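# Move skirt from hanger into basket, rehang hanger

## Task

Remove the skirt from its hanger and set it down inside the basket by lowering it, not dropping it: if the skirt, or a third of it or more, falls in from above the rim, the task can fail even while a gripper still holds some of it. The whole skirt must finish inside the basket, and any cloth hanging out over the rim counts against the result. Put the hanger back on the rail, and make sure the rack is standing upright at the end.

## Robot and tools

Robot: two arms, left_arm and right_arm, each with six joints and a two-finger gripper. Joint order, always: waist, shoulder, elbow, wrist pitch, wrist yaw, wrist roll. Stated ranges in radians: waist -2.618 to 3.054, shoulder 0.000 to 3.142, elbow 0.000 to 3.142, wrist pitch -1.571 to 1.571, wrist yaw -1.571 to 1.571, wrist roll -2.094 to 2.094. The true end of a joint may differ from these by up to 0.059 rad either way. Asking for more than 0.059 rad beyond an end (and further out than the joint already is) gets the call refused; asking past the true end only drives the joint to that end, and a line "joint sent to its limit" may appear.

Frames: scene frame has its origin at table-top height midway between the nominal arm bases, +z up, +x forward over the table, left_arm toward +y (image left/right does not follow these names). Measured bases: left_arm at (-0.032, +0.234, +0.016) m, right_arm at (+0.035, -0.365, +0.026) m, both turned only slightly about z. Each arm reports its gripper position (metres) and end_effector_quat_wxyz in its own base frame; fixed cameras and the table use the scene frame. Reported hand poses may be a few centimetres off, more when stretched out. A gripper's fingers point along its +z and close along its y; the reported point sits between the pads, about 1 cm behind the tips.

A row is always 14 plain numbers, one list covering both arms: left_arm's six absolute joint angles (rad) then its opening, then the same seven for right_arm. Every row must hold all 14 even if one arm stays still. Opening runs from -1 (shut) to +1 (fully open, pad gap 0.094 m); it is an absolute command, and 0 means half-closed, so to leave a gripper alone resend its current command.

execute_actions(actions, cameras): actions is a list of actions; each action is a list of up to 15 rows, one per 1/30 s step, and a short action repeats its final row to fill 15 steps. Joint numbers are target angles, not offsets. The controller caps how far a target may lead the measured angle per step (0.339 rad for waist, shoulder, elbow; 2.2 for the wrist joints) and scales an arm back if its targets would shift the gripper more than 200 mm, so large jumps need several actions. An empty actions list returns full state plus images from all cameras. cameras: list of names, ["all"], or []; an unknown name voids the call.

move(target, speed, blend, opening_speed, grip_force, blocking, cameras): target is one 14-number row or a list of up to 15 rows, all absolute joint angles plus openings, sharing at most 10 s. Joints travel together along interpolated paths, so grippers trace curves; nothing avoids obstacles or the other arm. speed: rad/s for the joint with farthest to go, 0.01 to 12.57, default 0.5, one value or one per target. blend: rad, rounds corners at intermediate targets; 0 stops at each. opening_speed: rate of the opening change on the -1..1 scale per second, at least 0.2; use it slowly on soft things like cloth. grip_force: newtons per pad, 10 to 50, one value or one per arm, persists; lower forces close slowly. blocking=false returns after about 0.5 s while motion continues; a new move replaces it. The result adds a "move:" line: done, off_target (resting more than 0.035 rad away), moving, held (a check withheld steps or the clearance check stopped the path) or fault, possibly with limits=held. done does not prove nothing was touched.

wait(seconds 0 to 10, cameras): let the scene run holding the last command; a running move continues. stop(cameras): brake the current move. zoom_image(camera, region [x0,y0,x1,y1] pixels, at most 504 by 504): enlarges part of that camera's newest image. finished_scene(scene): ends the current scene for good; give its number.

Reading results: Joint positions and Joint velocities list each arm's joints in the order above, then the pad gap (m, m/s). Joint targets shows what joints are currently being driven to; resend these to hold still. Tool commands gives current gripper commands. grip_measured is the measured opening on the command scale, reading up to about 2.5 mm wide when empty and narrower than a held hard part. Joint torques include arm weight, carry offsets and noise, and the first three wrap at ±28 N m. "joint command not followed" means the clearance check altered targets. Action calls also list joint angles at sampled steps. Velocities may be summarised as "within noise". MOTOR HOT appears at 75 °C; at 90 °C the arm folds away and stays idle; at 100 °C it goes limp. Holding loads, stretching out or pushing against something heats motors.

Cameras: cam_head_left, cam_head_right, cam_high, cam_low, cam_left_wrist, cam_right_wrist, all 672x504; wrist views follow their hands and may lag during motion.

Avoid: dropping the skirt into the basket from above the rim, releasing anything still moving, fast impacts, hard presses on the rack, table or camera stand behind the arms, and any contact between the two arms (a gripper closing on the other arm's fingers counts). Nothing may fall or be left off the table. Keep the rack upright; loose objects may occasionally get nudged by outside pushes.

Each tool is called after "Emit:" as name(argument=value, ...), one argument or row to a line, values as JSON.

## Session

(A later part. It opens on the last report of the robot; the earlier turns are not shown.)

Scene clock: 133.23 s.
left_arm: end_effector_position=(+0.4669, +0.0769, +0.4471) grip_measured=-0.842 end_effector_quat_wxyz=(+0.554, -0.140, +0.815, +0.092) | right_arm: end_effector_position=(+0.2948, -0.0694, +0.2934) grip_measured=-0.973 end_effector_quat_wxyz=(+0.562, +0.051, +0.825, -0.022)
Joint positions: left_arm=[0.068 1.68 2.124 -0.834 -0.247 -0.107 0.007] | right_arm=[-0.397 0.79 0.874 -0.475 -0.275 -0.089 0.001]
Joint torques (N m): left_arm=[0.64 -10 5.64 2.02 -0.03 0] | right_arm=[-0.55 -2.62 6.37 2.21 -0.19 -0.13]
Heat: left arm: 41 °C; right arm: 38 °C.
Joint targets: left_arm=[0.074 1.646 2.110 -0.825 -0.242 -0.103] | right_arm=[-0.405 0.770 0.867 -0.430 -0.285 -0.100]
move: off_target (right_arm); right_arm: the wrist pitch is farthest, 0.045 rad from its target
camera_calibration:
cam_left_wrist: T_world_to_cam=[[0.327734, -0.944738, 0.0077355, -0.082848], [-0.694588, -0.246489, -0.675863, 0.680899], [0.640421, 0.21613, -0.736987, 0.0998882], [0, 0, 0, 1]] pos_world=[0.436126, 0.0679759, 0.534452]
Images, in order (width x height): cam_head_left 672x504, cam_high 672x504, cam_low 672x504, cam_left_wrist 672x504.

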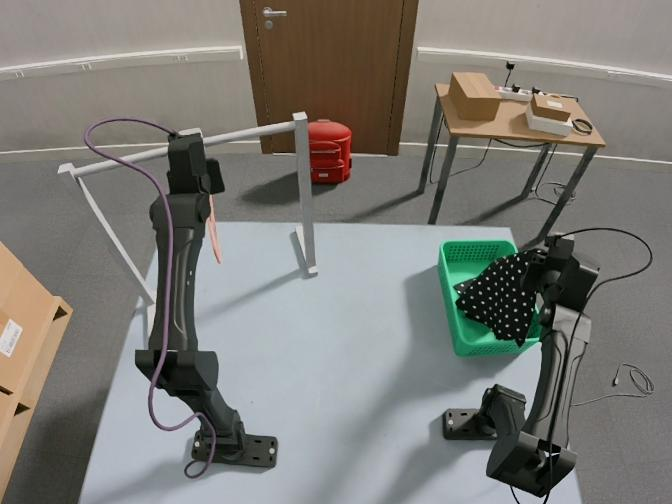

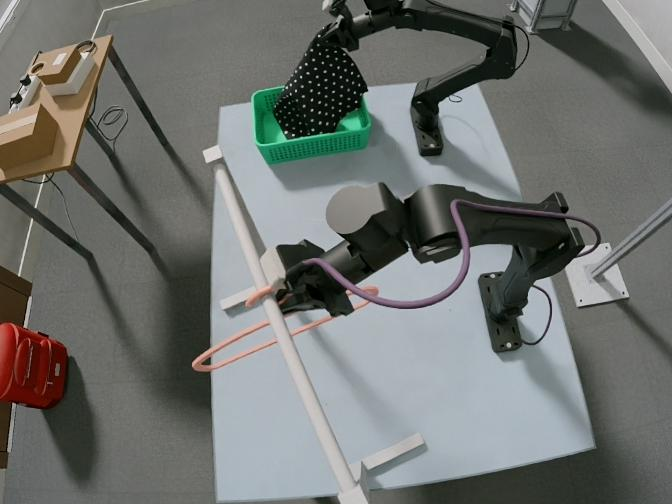

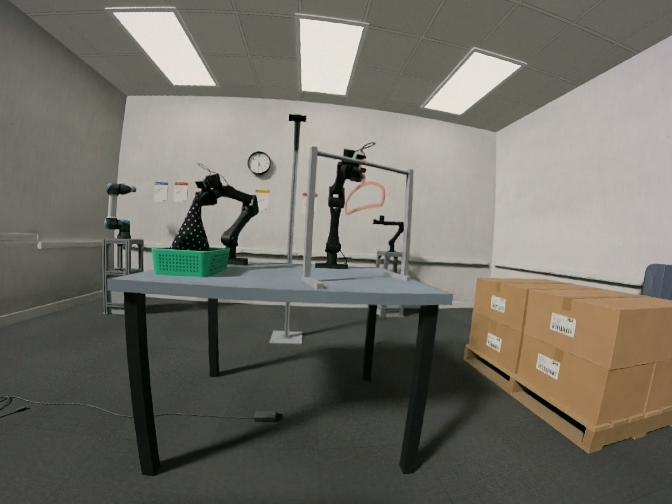

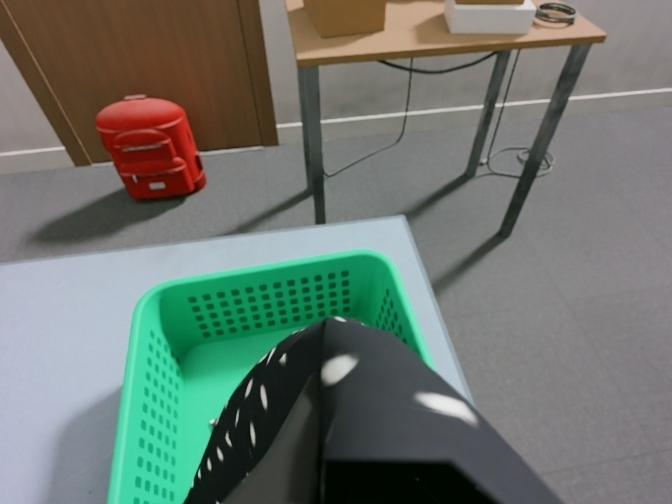

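Emit:
move(
  target=[
    [0.0737,1.646,2.11,-0.825,-0.2425,-0.103,-1,-0.405,0.92,1.27,-0.67,-0.285,-0.1,-1],
    [0.0737,1.646,2.11,-0.825,-0.2425,-0.103,-1,-0.316,1.033,1.215,-0.52,-0.196,-0.07,-1],
    [0.0737,1.646,2.11,-0.825,-0.2425,-0.103,-1,-0.316,0.958,0.924,-0.33,-0.196,-0.07,-1],
  ],
  speed=[0.5,0.4,0.4],
  cameras=["cam_head_left","cam_high","cam_low","cam_left_wrist"],
)

Emit:
zoom_image(
  camera="cam_high",
  region=[230, 0, 400, 180],
)

Emit:
zoom_image(
  camera="cam_head_left",
  region=[400, 180, 600, 380],
)

Emit:
zoom_image(
  camera="cam_low",
  region=[130, 120, 280, 290],
)

Scene clock: 141.77 s.
left_arm: end_effector_position=(+0.4669, +0.0769, +0.4471) grip_measured=-0.842 end_effector_quat_wxyz=(+0.554, -0.140, +0.815, +0.092) | right_arm: end_effector_position=(+0.3399, -0.0757, +0.2816) grip_measured=-0.973 end_effector_quat_wxyz=(+0.543, +0.049, +0.838, -0.026)
Joint positions: left_arm=[0.068 1.68 2.124 -0.834 -0.247 -0.107 0.007] | right_arm=[-0.324 0.984 0.929 -0.376 -0.198 -0.08 0.001]
Joint torques (N m): left_arm=[0.61 -9.99 5.59 2.02 -0.03 -0.01] | right_arm=[0.57 -4.89 6.84 2.2 -0.05 0.1]
Heat: left arm: 41 °C; right arm: 38 °C.
Joint targets: left_arm=[0.074 1.646 2.110 -0.825 -0.242 -0.103] | right_arm=[-0.316 0.958 0.924 -0.330 -0.196 -0.070]
move: off_target (right_arm); right_arm: the wrist pitch is farthest, 0.046 rad from its target
camera_calibration:
cam_left_wrist: T_world_to_cam=[[0.327734, -0.944738, 0.0077355, -0.082848], [-0.694588, -0.246489, -0.675863, 0.680899], [0.640421, 0.21613, -0.736987, 0.0998882], [0, 0, 0, 1]] pos_world=[0.436126, 0.0679759, 0.534452]
Images, in order (width x height): cam_head_left 672x504, cam_high 672x504, cam_low 672x504, cam_left_wrist 672x504.

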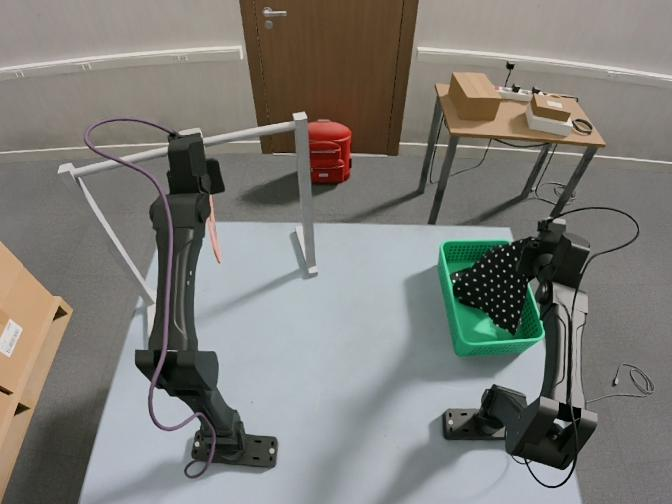

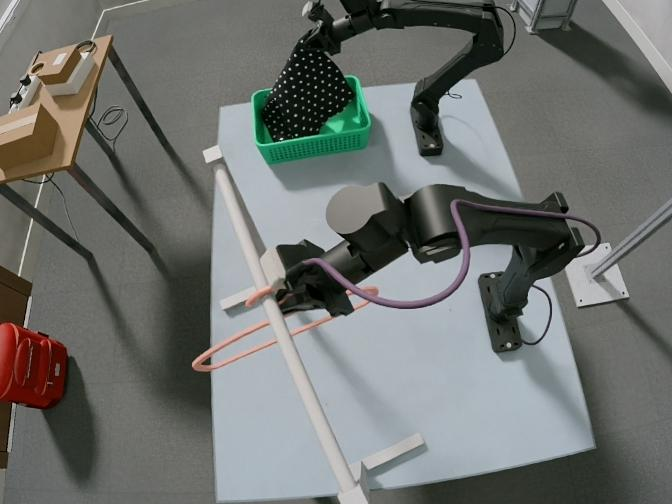

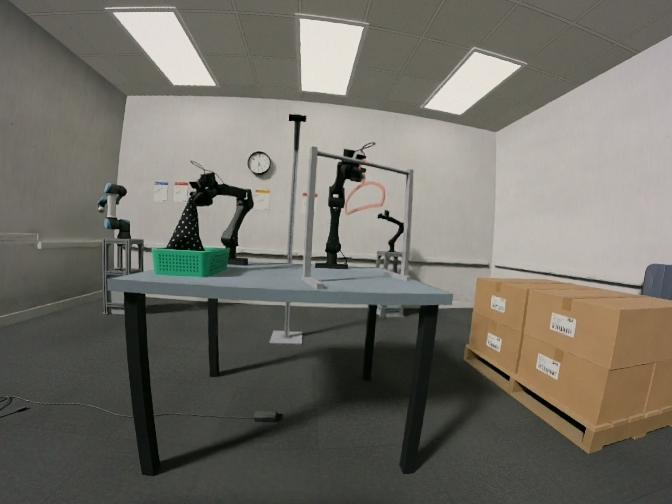

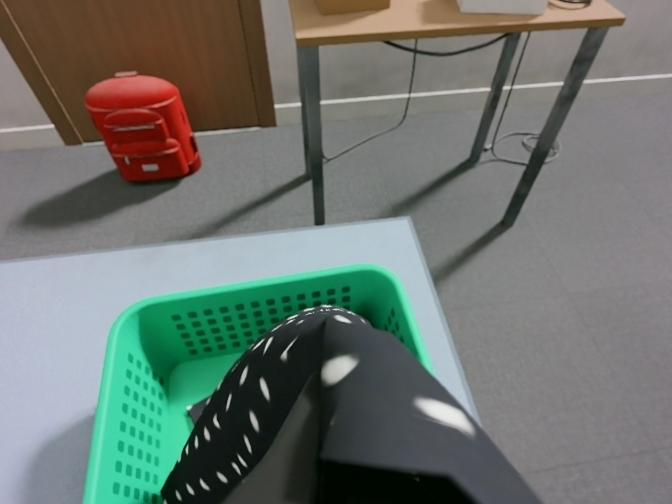

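Scaled by 2.800.

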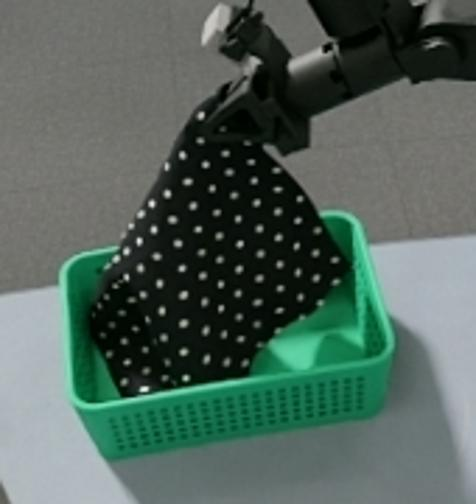

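Scaled by 2.520.

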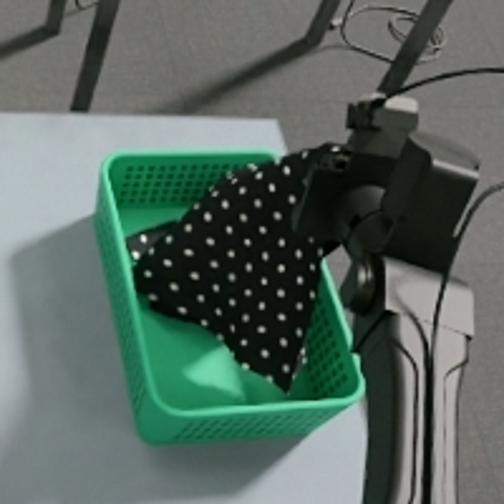

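Scaled by 2.965.

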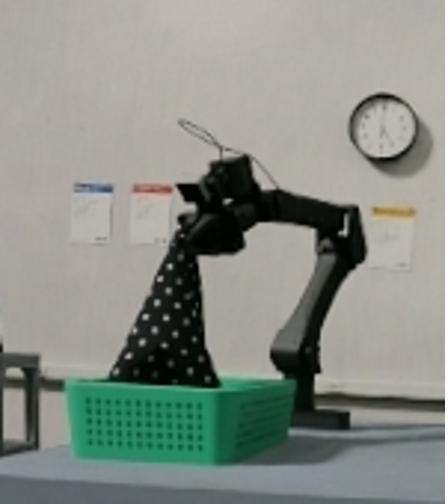

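Emit:
move(
  target=[
    [0.0737,1.646,2.11,-0.825,-0.2425,-0.103,-1,-0.27,1.137,0.791,-0.334,-0.114,-0.09,-1],
    [0.0737,1.646,2.11,-0.825,-0.2425,-0.103,-1,-0.22,1.43,0.712,-0.215,-0.074,-0.09,-1],
  ],
  speed=[0.35,0.3],
  cameras=["cam_head_left","cam_high","cam_low","cam_left_wrist"],
)

Emit:
zoom_image(
  camera="cam_high",
  region=[230, 0, 400, 180],
)

Emit:
zoom_image(
  camera="cam_head_left",
  region=[400, 180, 600, 380],
)

Scene clock: 146.93 s.
left_arm: end_effector_position=(+0.4669, +0.0769, +0.4471) grip_measured=-0.842 end_effector_quat_wxyz=(+0.554, -0.140, +0.815, +0.092) | right_arm: end_effector_position=(+0.3517, -0.0666, +0.0689) grip_measured=-0.973 end_effector_quat_wxyz=(+0.319, +0.058, +0.946, -0.012)
Joint positions: left_arm=[0.068 1.68 2.124 -0.834 -0.247 -0.107 0.007] | right_arm=[-0.229 1.421 0.724 -0.228 -0.078 -0.08 0.001]
Joint torques (N m): left_arm=[0.65 -9.98 5.63 2.02 -0.03 0] | right_arm=[0.69 -4.72 5.33 1.26 -0.03 -0.13]
Heat: left arm: 41 °C; right arm: 38 °C.
Joint targets: left_arm=[0.074 1.646 2.110 -0.825 -0.242 -0.103] | right_arm=[-0.220 1.430 0.712 -0.215 -0.074 -0.090]
move: done
camera_calibration:
cam_left_wrist: T_world_to_cam=[[0.327734, -0.944738, 0.0077355, -0.082848], [-0.694588, -0.246489, -0.675863, 0.680899], [0.640421, 0.21613, -0.736987, 0.0998882], [0, 0, 0, 1]] pos_world=[0.436126, 0.0679759, 0.534452]
Images, in order (width x height): cam_head_left 672x504, cam_high 672x504, cam_low 672x504, cam_left_wrist 672x504.

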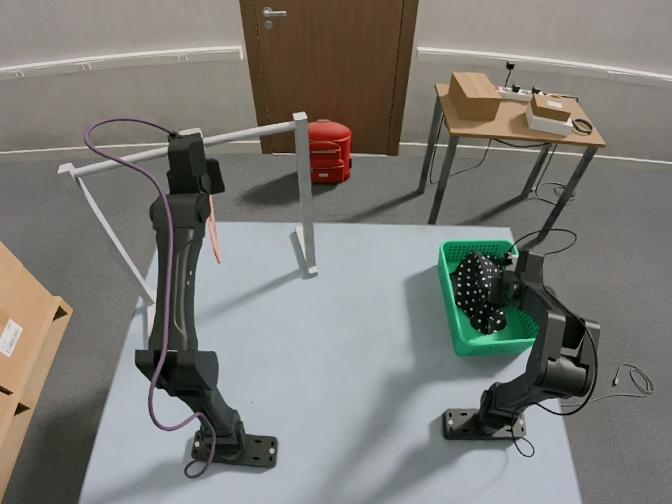

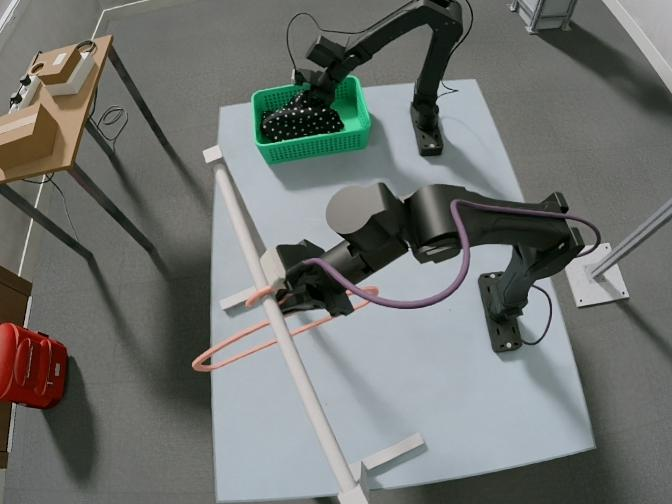

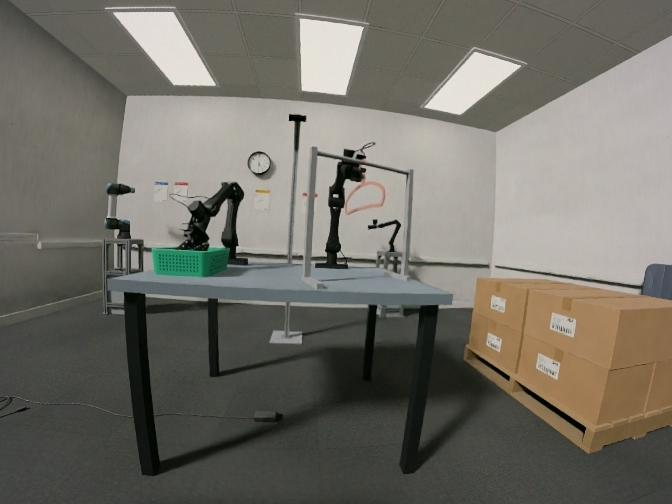

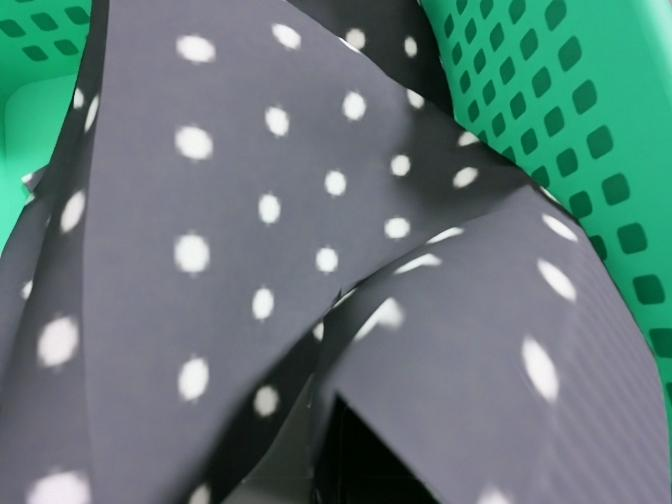

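Scaled by 2.800.

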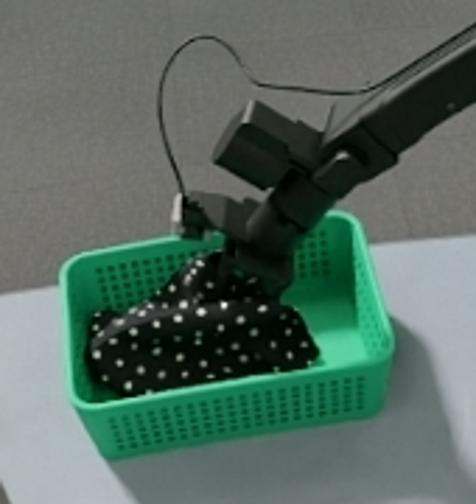

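Scaled by 2.520.

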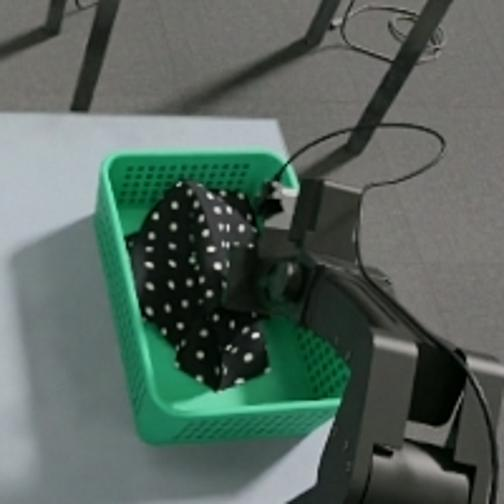

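Emit:
move(
  target=[
    [0.0737,1.646,2.11,-0.825,-0.2425,-0.103,-1,-0.22,1.49,0.655,-0.11,-0.074,-0.09,-1],
    [0.0737,1.646,2.11,-0.825,-0.2425,-0.103,0.5,-0.22,1.49,0.655,-0.11,-0.074,-0.09,0.4],
  ],
  speed=0.25,
  opening_speed=1.0,
  cameras=["cam_high","cam_low","cam_right_wrist"],
)

Scene clock: 152.93 s.
left_arm: end_effector_position=(+0.4669, +0.0769, +0.4471) grip_measured=+0.498 end_effector_quat_wxyz=(+0.554, -0.140, +0.815, +0.092) | right_arm: end_effector_position=(+0.3504, -0.0665, +0.0439) grip_measured=+0.398 end_effector_quat_wxyz=(+0.314, +0.059, +0.948, -0.012)
Joint positions: left_arm=[0.068 1.68 2.124 -0.834 -0.247 -0.107 0.07] | right_arm=[-0.229 1.479 0.668 -0.125 -0.077 -0.08 0.066]
Joint torques (N m): left_arm=[0.65 -10 5.64 2.02 -0.04 -0.01] | right_arm=[0.83 -4.77 4.86 1.37 -0.01 -0.11]
Heat: left arm: 41 °C; right arm: 38 °C.
Joint targets: left_arm=[0.074 1.646 2.110 -0.825 -0.242 -0.103] | right_arm=[-0.220 1.490 0.655 -0.110 -0.074 -0.090]
move: done
camera_calibration:
cam_right_wrist: T_world_to_cam=[[-0.102451, -0.994626, -0.0149618, -0.0311894], [-0.977113, 0.103443, -0.185877, 0.393029], [0.186425, -0.00442391, -0.982459, 0.0692327], [0, 0, 0, 1]] pos_world=[0.367931, -0.0713717, 0.140607]
Images, in order (width x height): cam_high 672x504, cam_low 672x504, cam_right_wrist 672x504.

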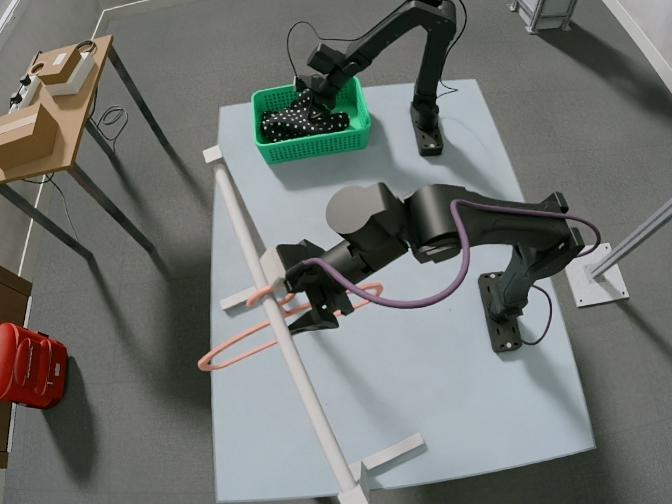

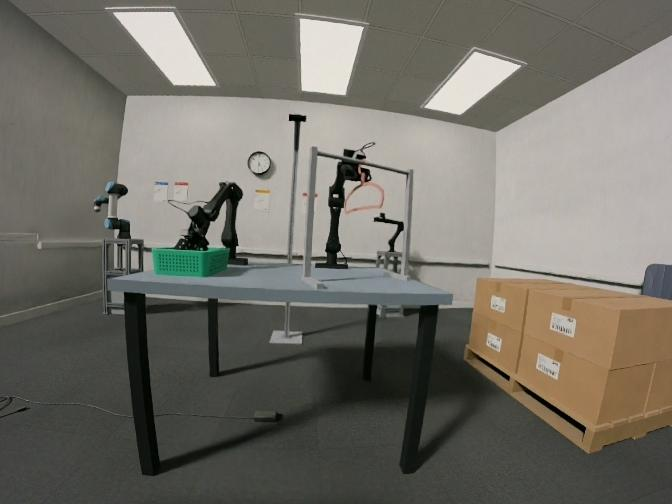

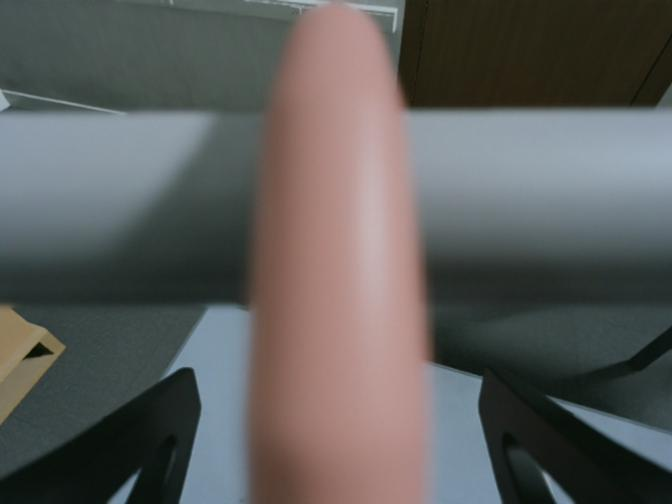

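Emit:
move(
  target=[
    [0.008,1.576,2.195,-0.988,-0.302,-0.131,0.6,-0.27,1.137,0.791,-0.334,-0.114,-0.09,0.4],
    [-0.057,1.506,2.28,-1.15,-0.362,-0.159,0.6,-0.316,0.958,0.924,-0.33,-0.196,-0.07,0.4],
  ],
  speed=[0.2,0.25],
  cameras=["all"],
)

Emit:
zoom_image(
  camera="cam_high",
  region=[230, 40, 400, 180],
)

Scene clock: 158.33 s.
left_arm: end_effector_position=(+0.3720, +0.0438, +0.4952) grip_measured=+0.598 end_effector_quat_wxyz=(+0.552, -0.137, +0.818, +0.090) | right_arm: end_effector_position=(+0.3409, -0.0716, +0.2804) grip_measured=+0.398 end_effector_quat_wxyz=(+0.553, +0.043, +0.832, -0.028)
Joint positions: left_arm=[-0.051 1.523 2.256 -1.143 -0.35 -0.154 0.075] | right_arm=[-0.306 0.969 0.895 -0.332 -0.187 -0.08 0.066]
Joint torques (N m): left_arm=[-0.51 -5.93 7.5 1.86 -0.22 -0.1] | right_arm=[-0.7 -3.25 10.03 1.72 -0.19 0.12]
Heat: left arm: 41 °C; right arm: 37 °C.
Joint targets: left_arm=[-0.057 1.506 2.280 -1.150 -0.362 -0.159] | right_arm=[-0.316 0.958 0.924 -0.330 -0.196 -0.070]
move: done
camera_calibration:
cam_left_wrist: T_world_to_cam=[[0.320944, -0.947074, 0.00676341, -0.0802754], [-0.700466, -0.242168, -0.671344, 0.639037], [0.63745, 0.210726, -0.741115, 0.206703], [0, 0, 0, 1]] pos_world=[0.341624, 0.0351696, 0.582747]
cam_right_wrist: T_world_to_cam=[[-0.0882212, -0.996067, 0.00819375, -0.0450599], [-0.74897, 0.0609084, -0.659798, 0.480371], [0.656704, -0.064345, -0.751398, 0.0739834], [0, 0, 0, 1]] pos_world=[0.307223, -0.0693809, 0.372908]

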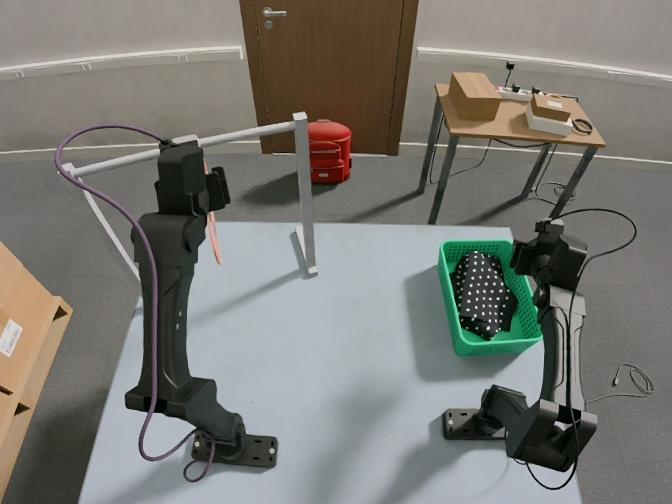

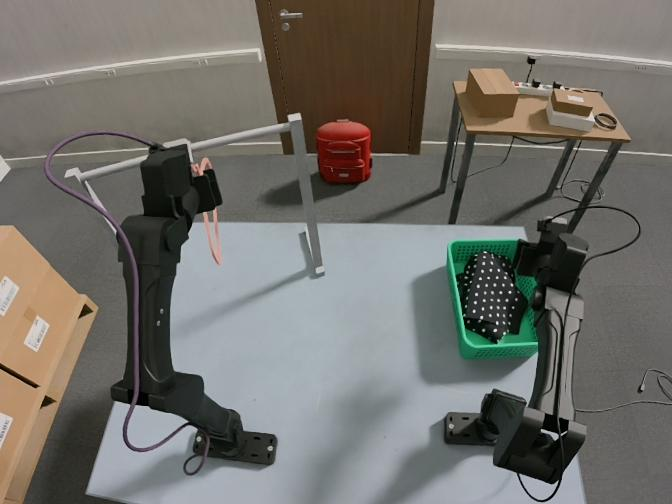

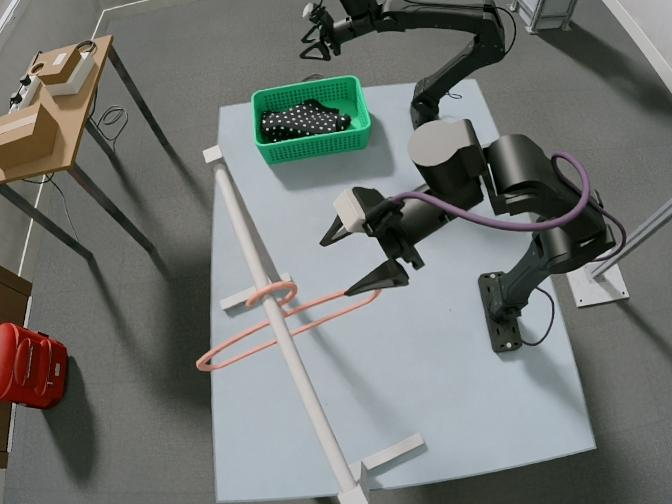

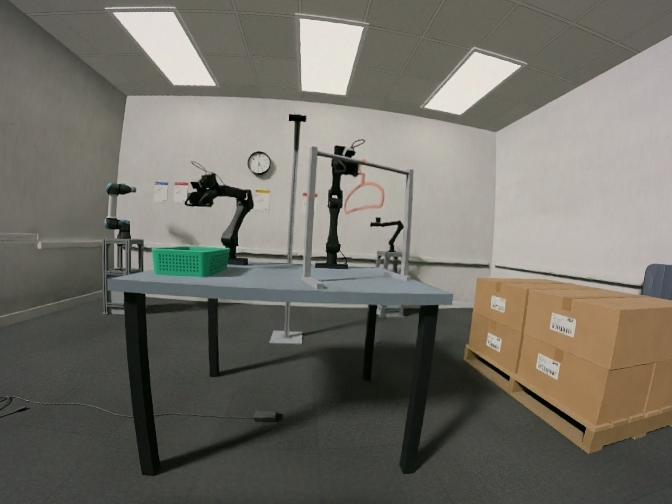

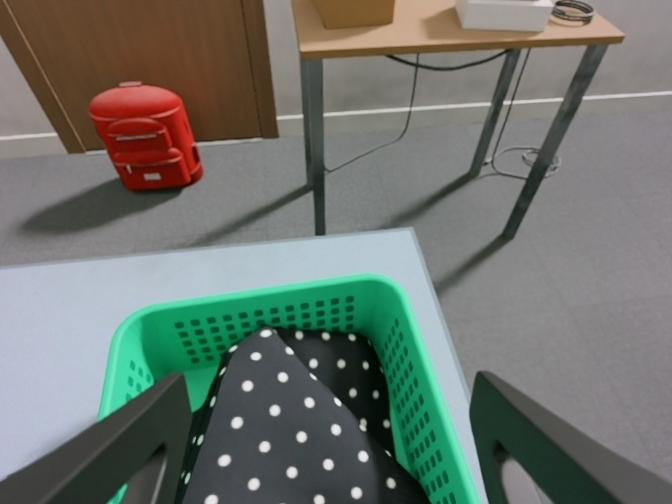

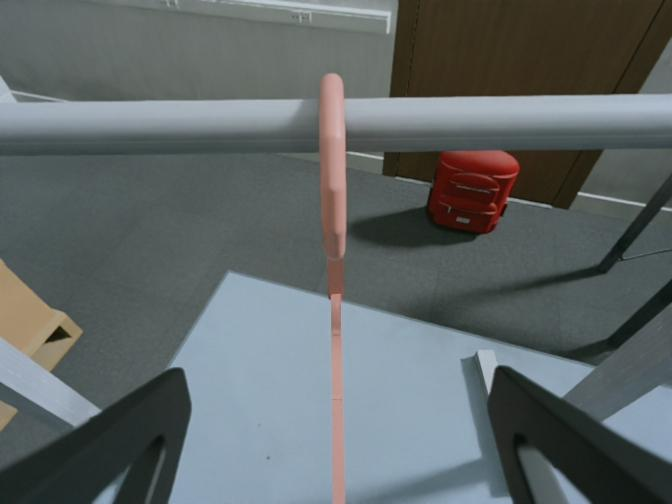

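Scaled by 2.965.

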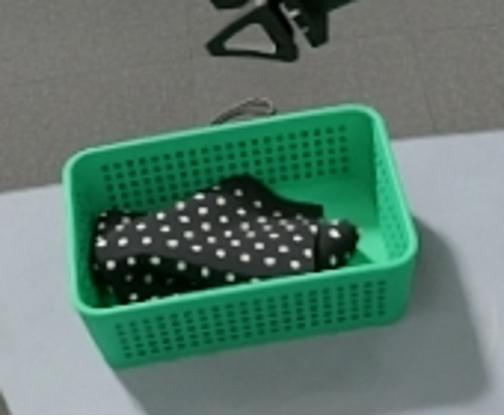

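Everything is in place.

Emit:
finished_scene(
  scene=2,
)

The scene is finished: the task was done.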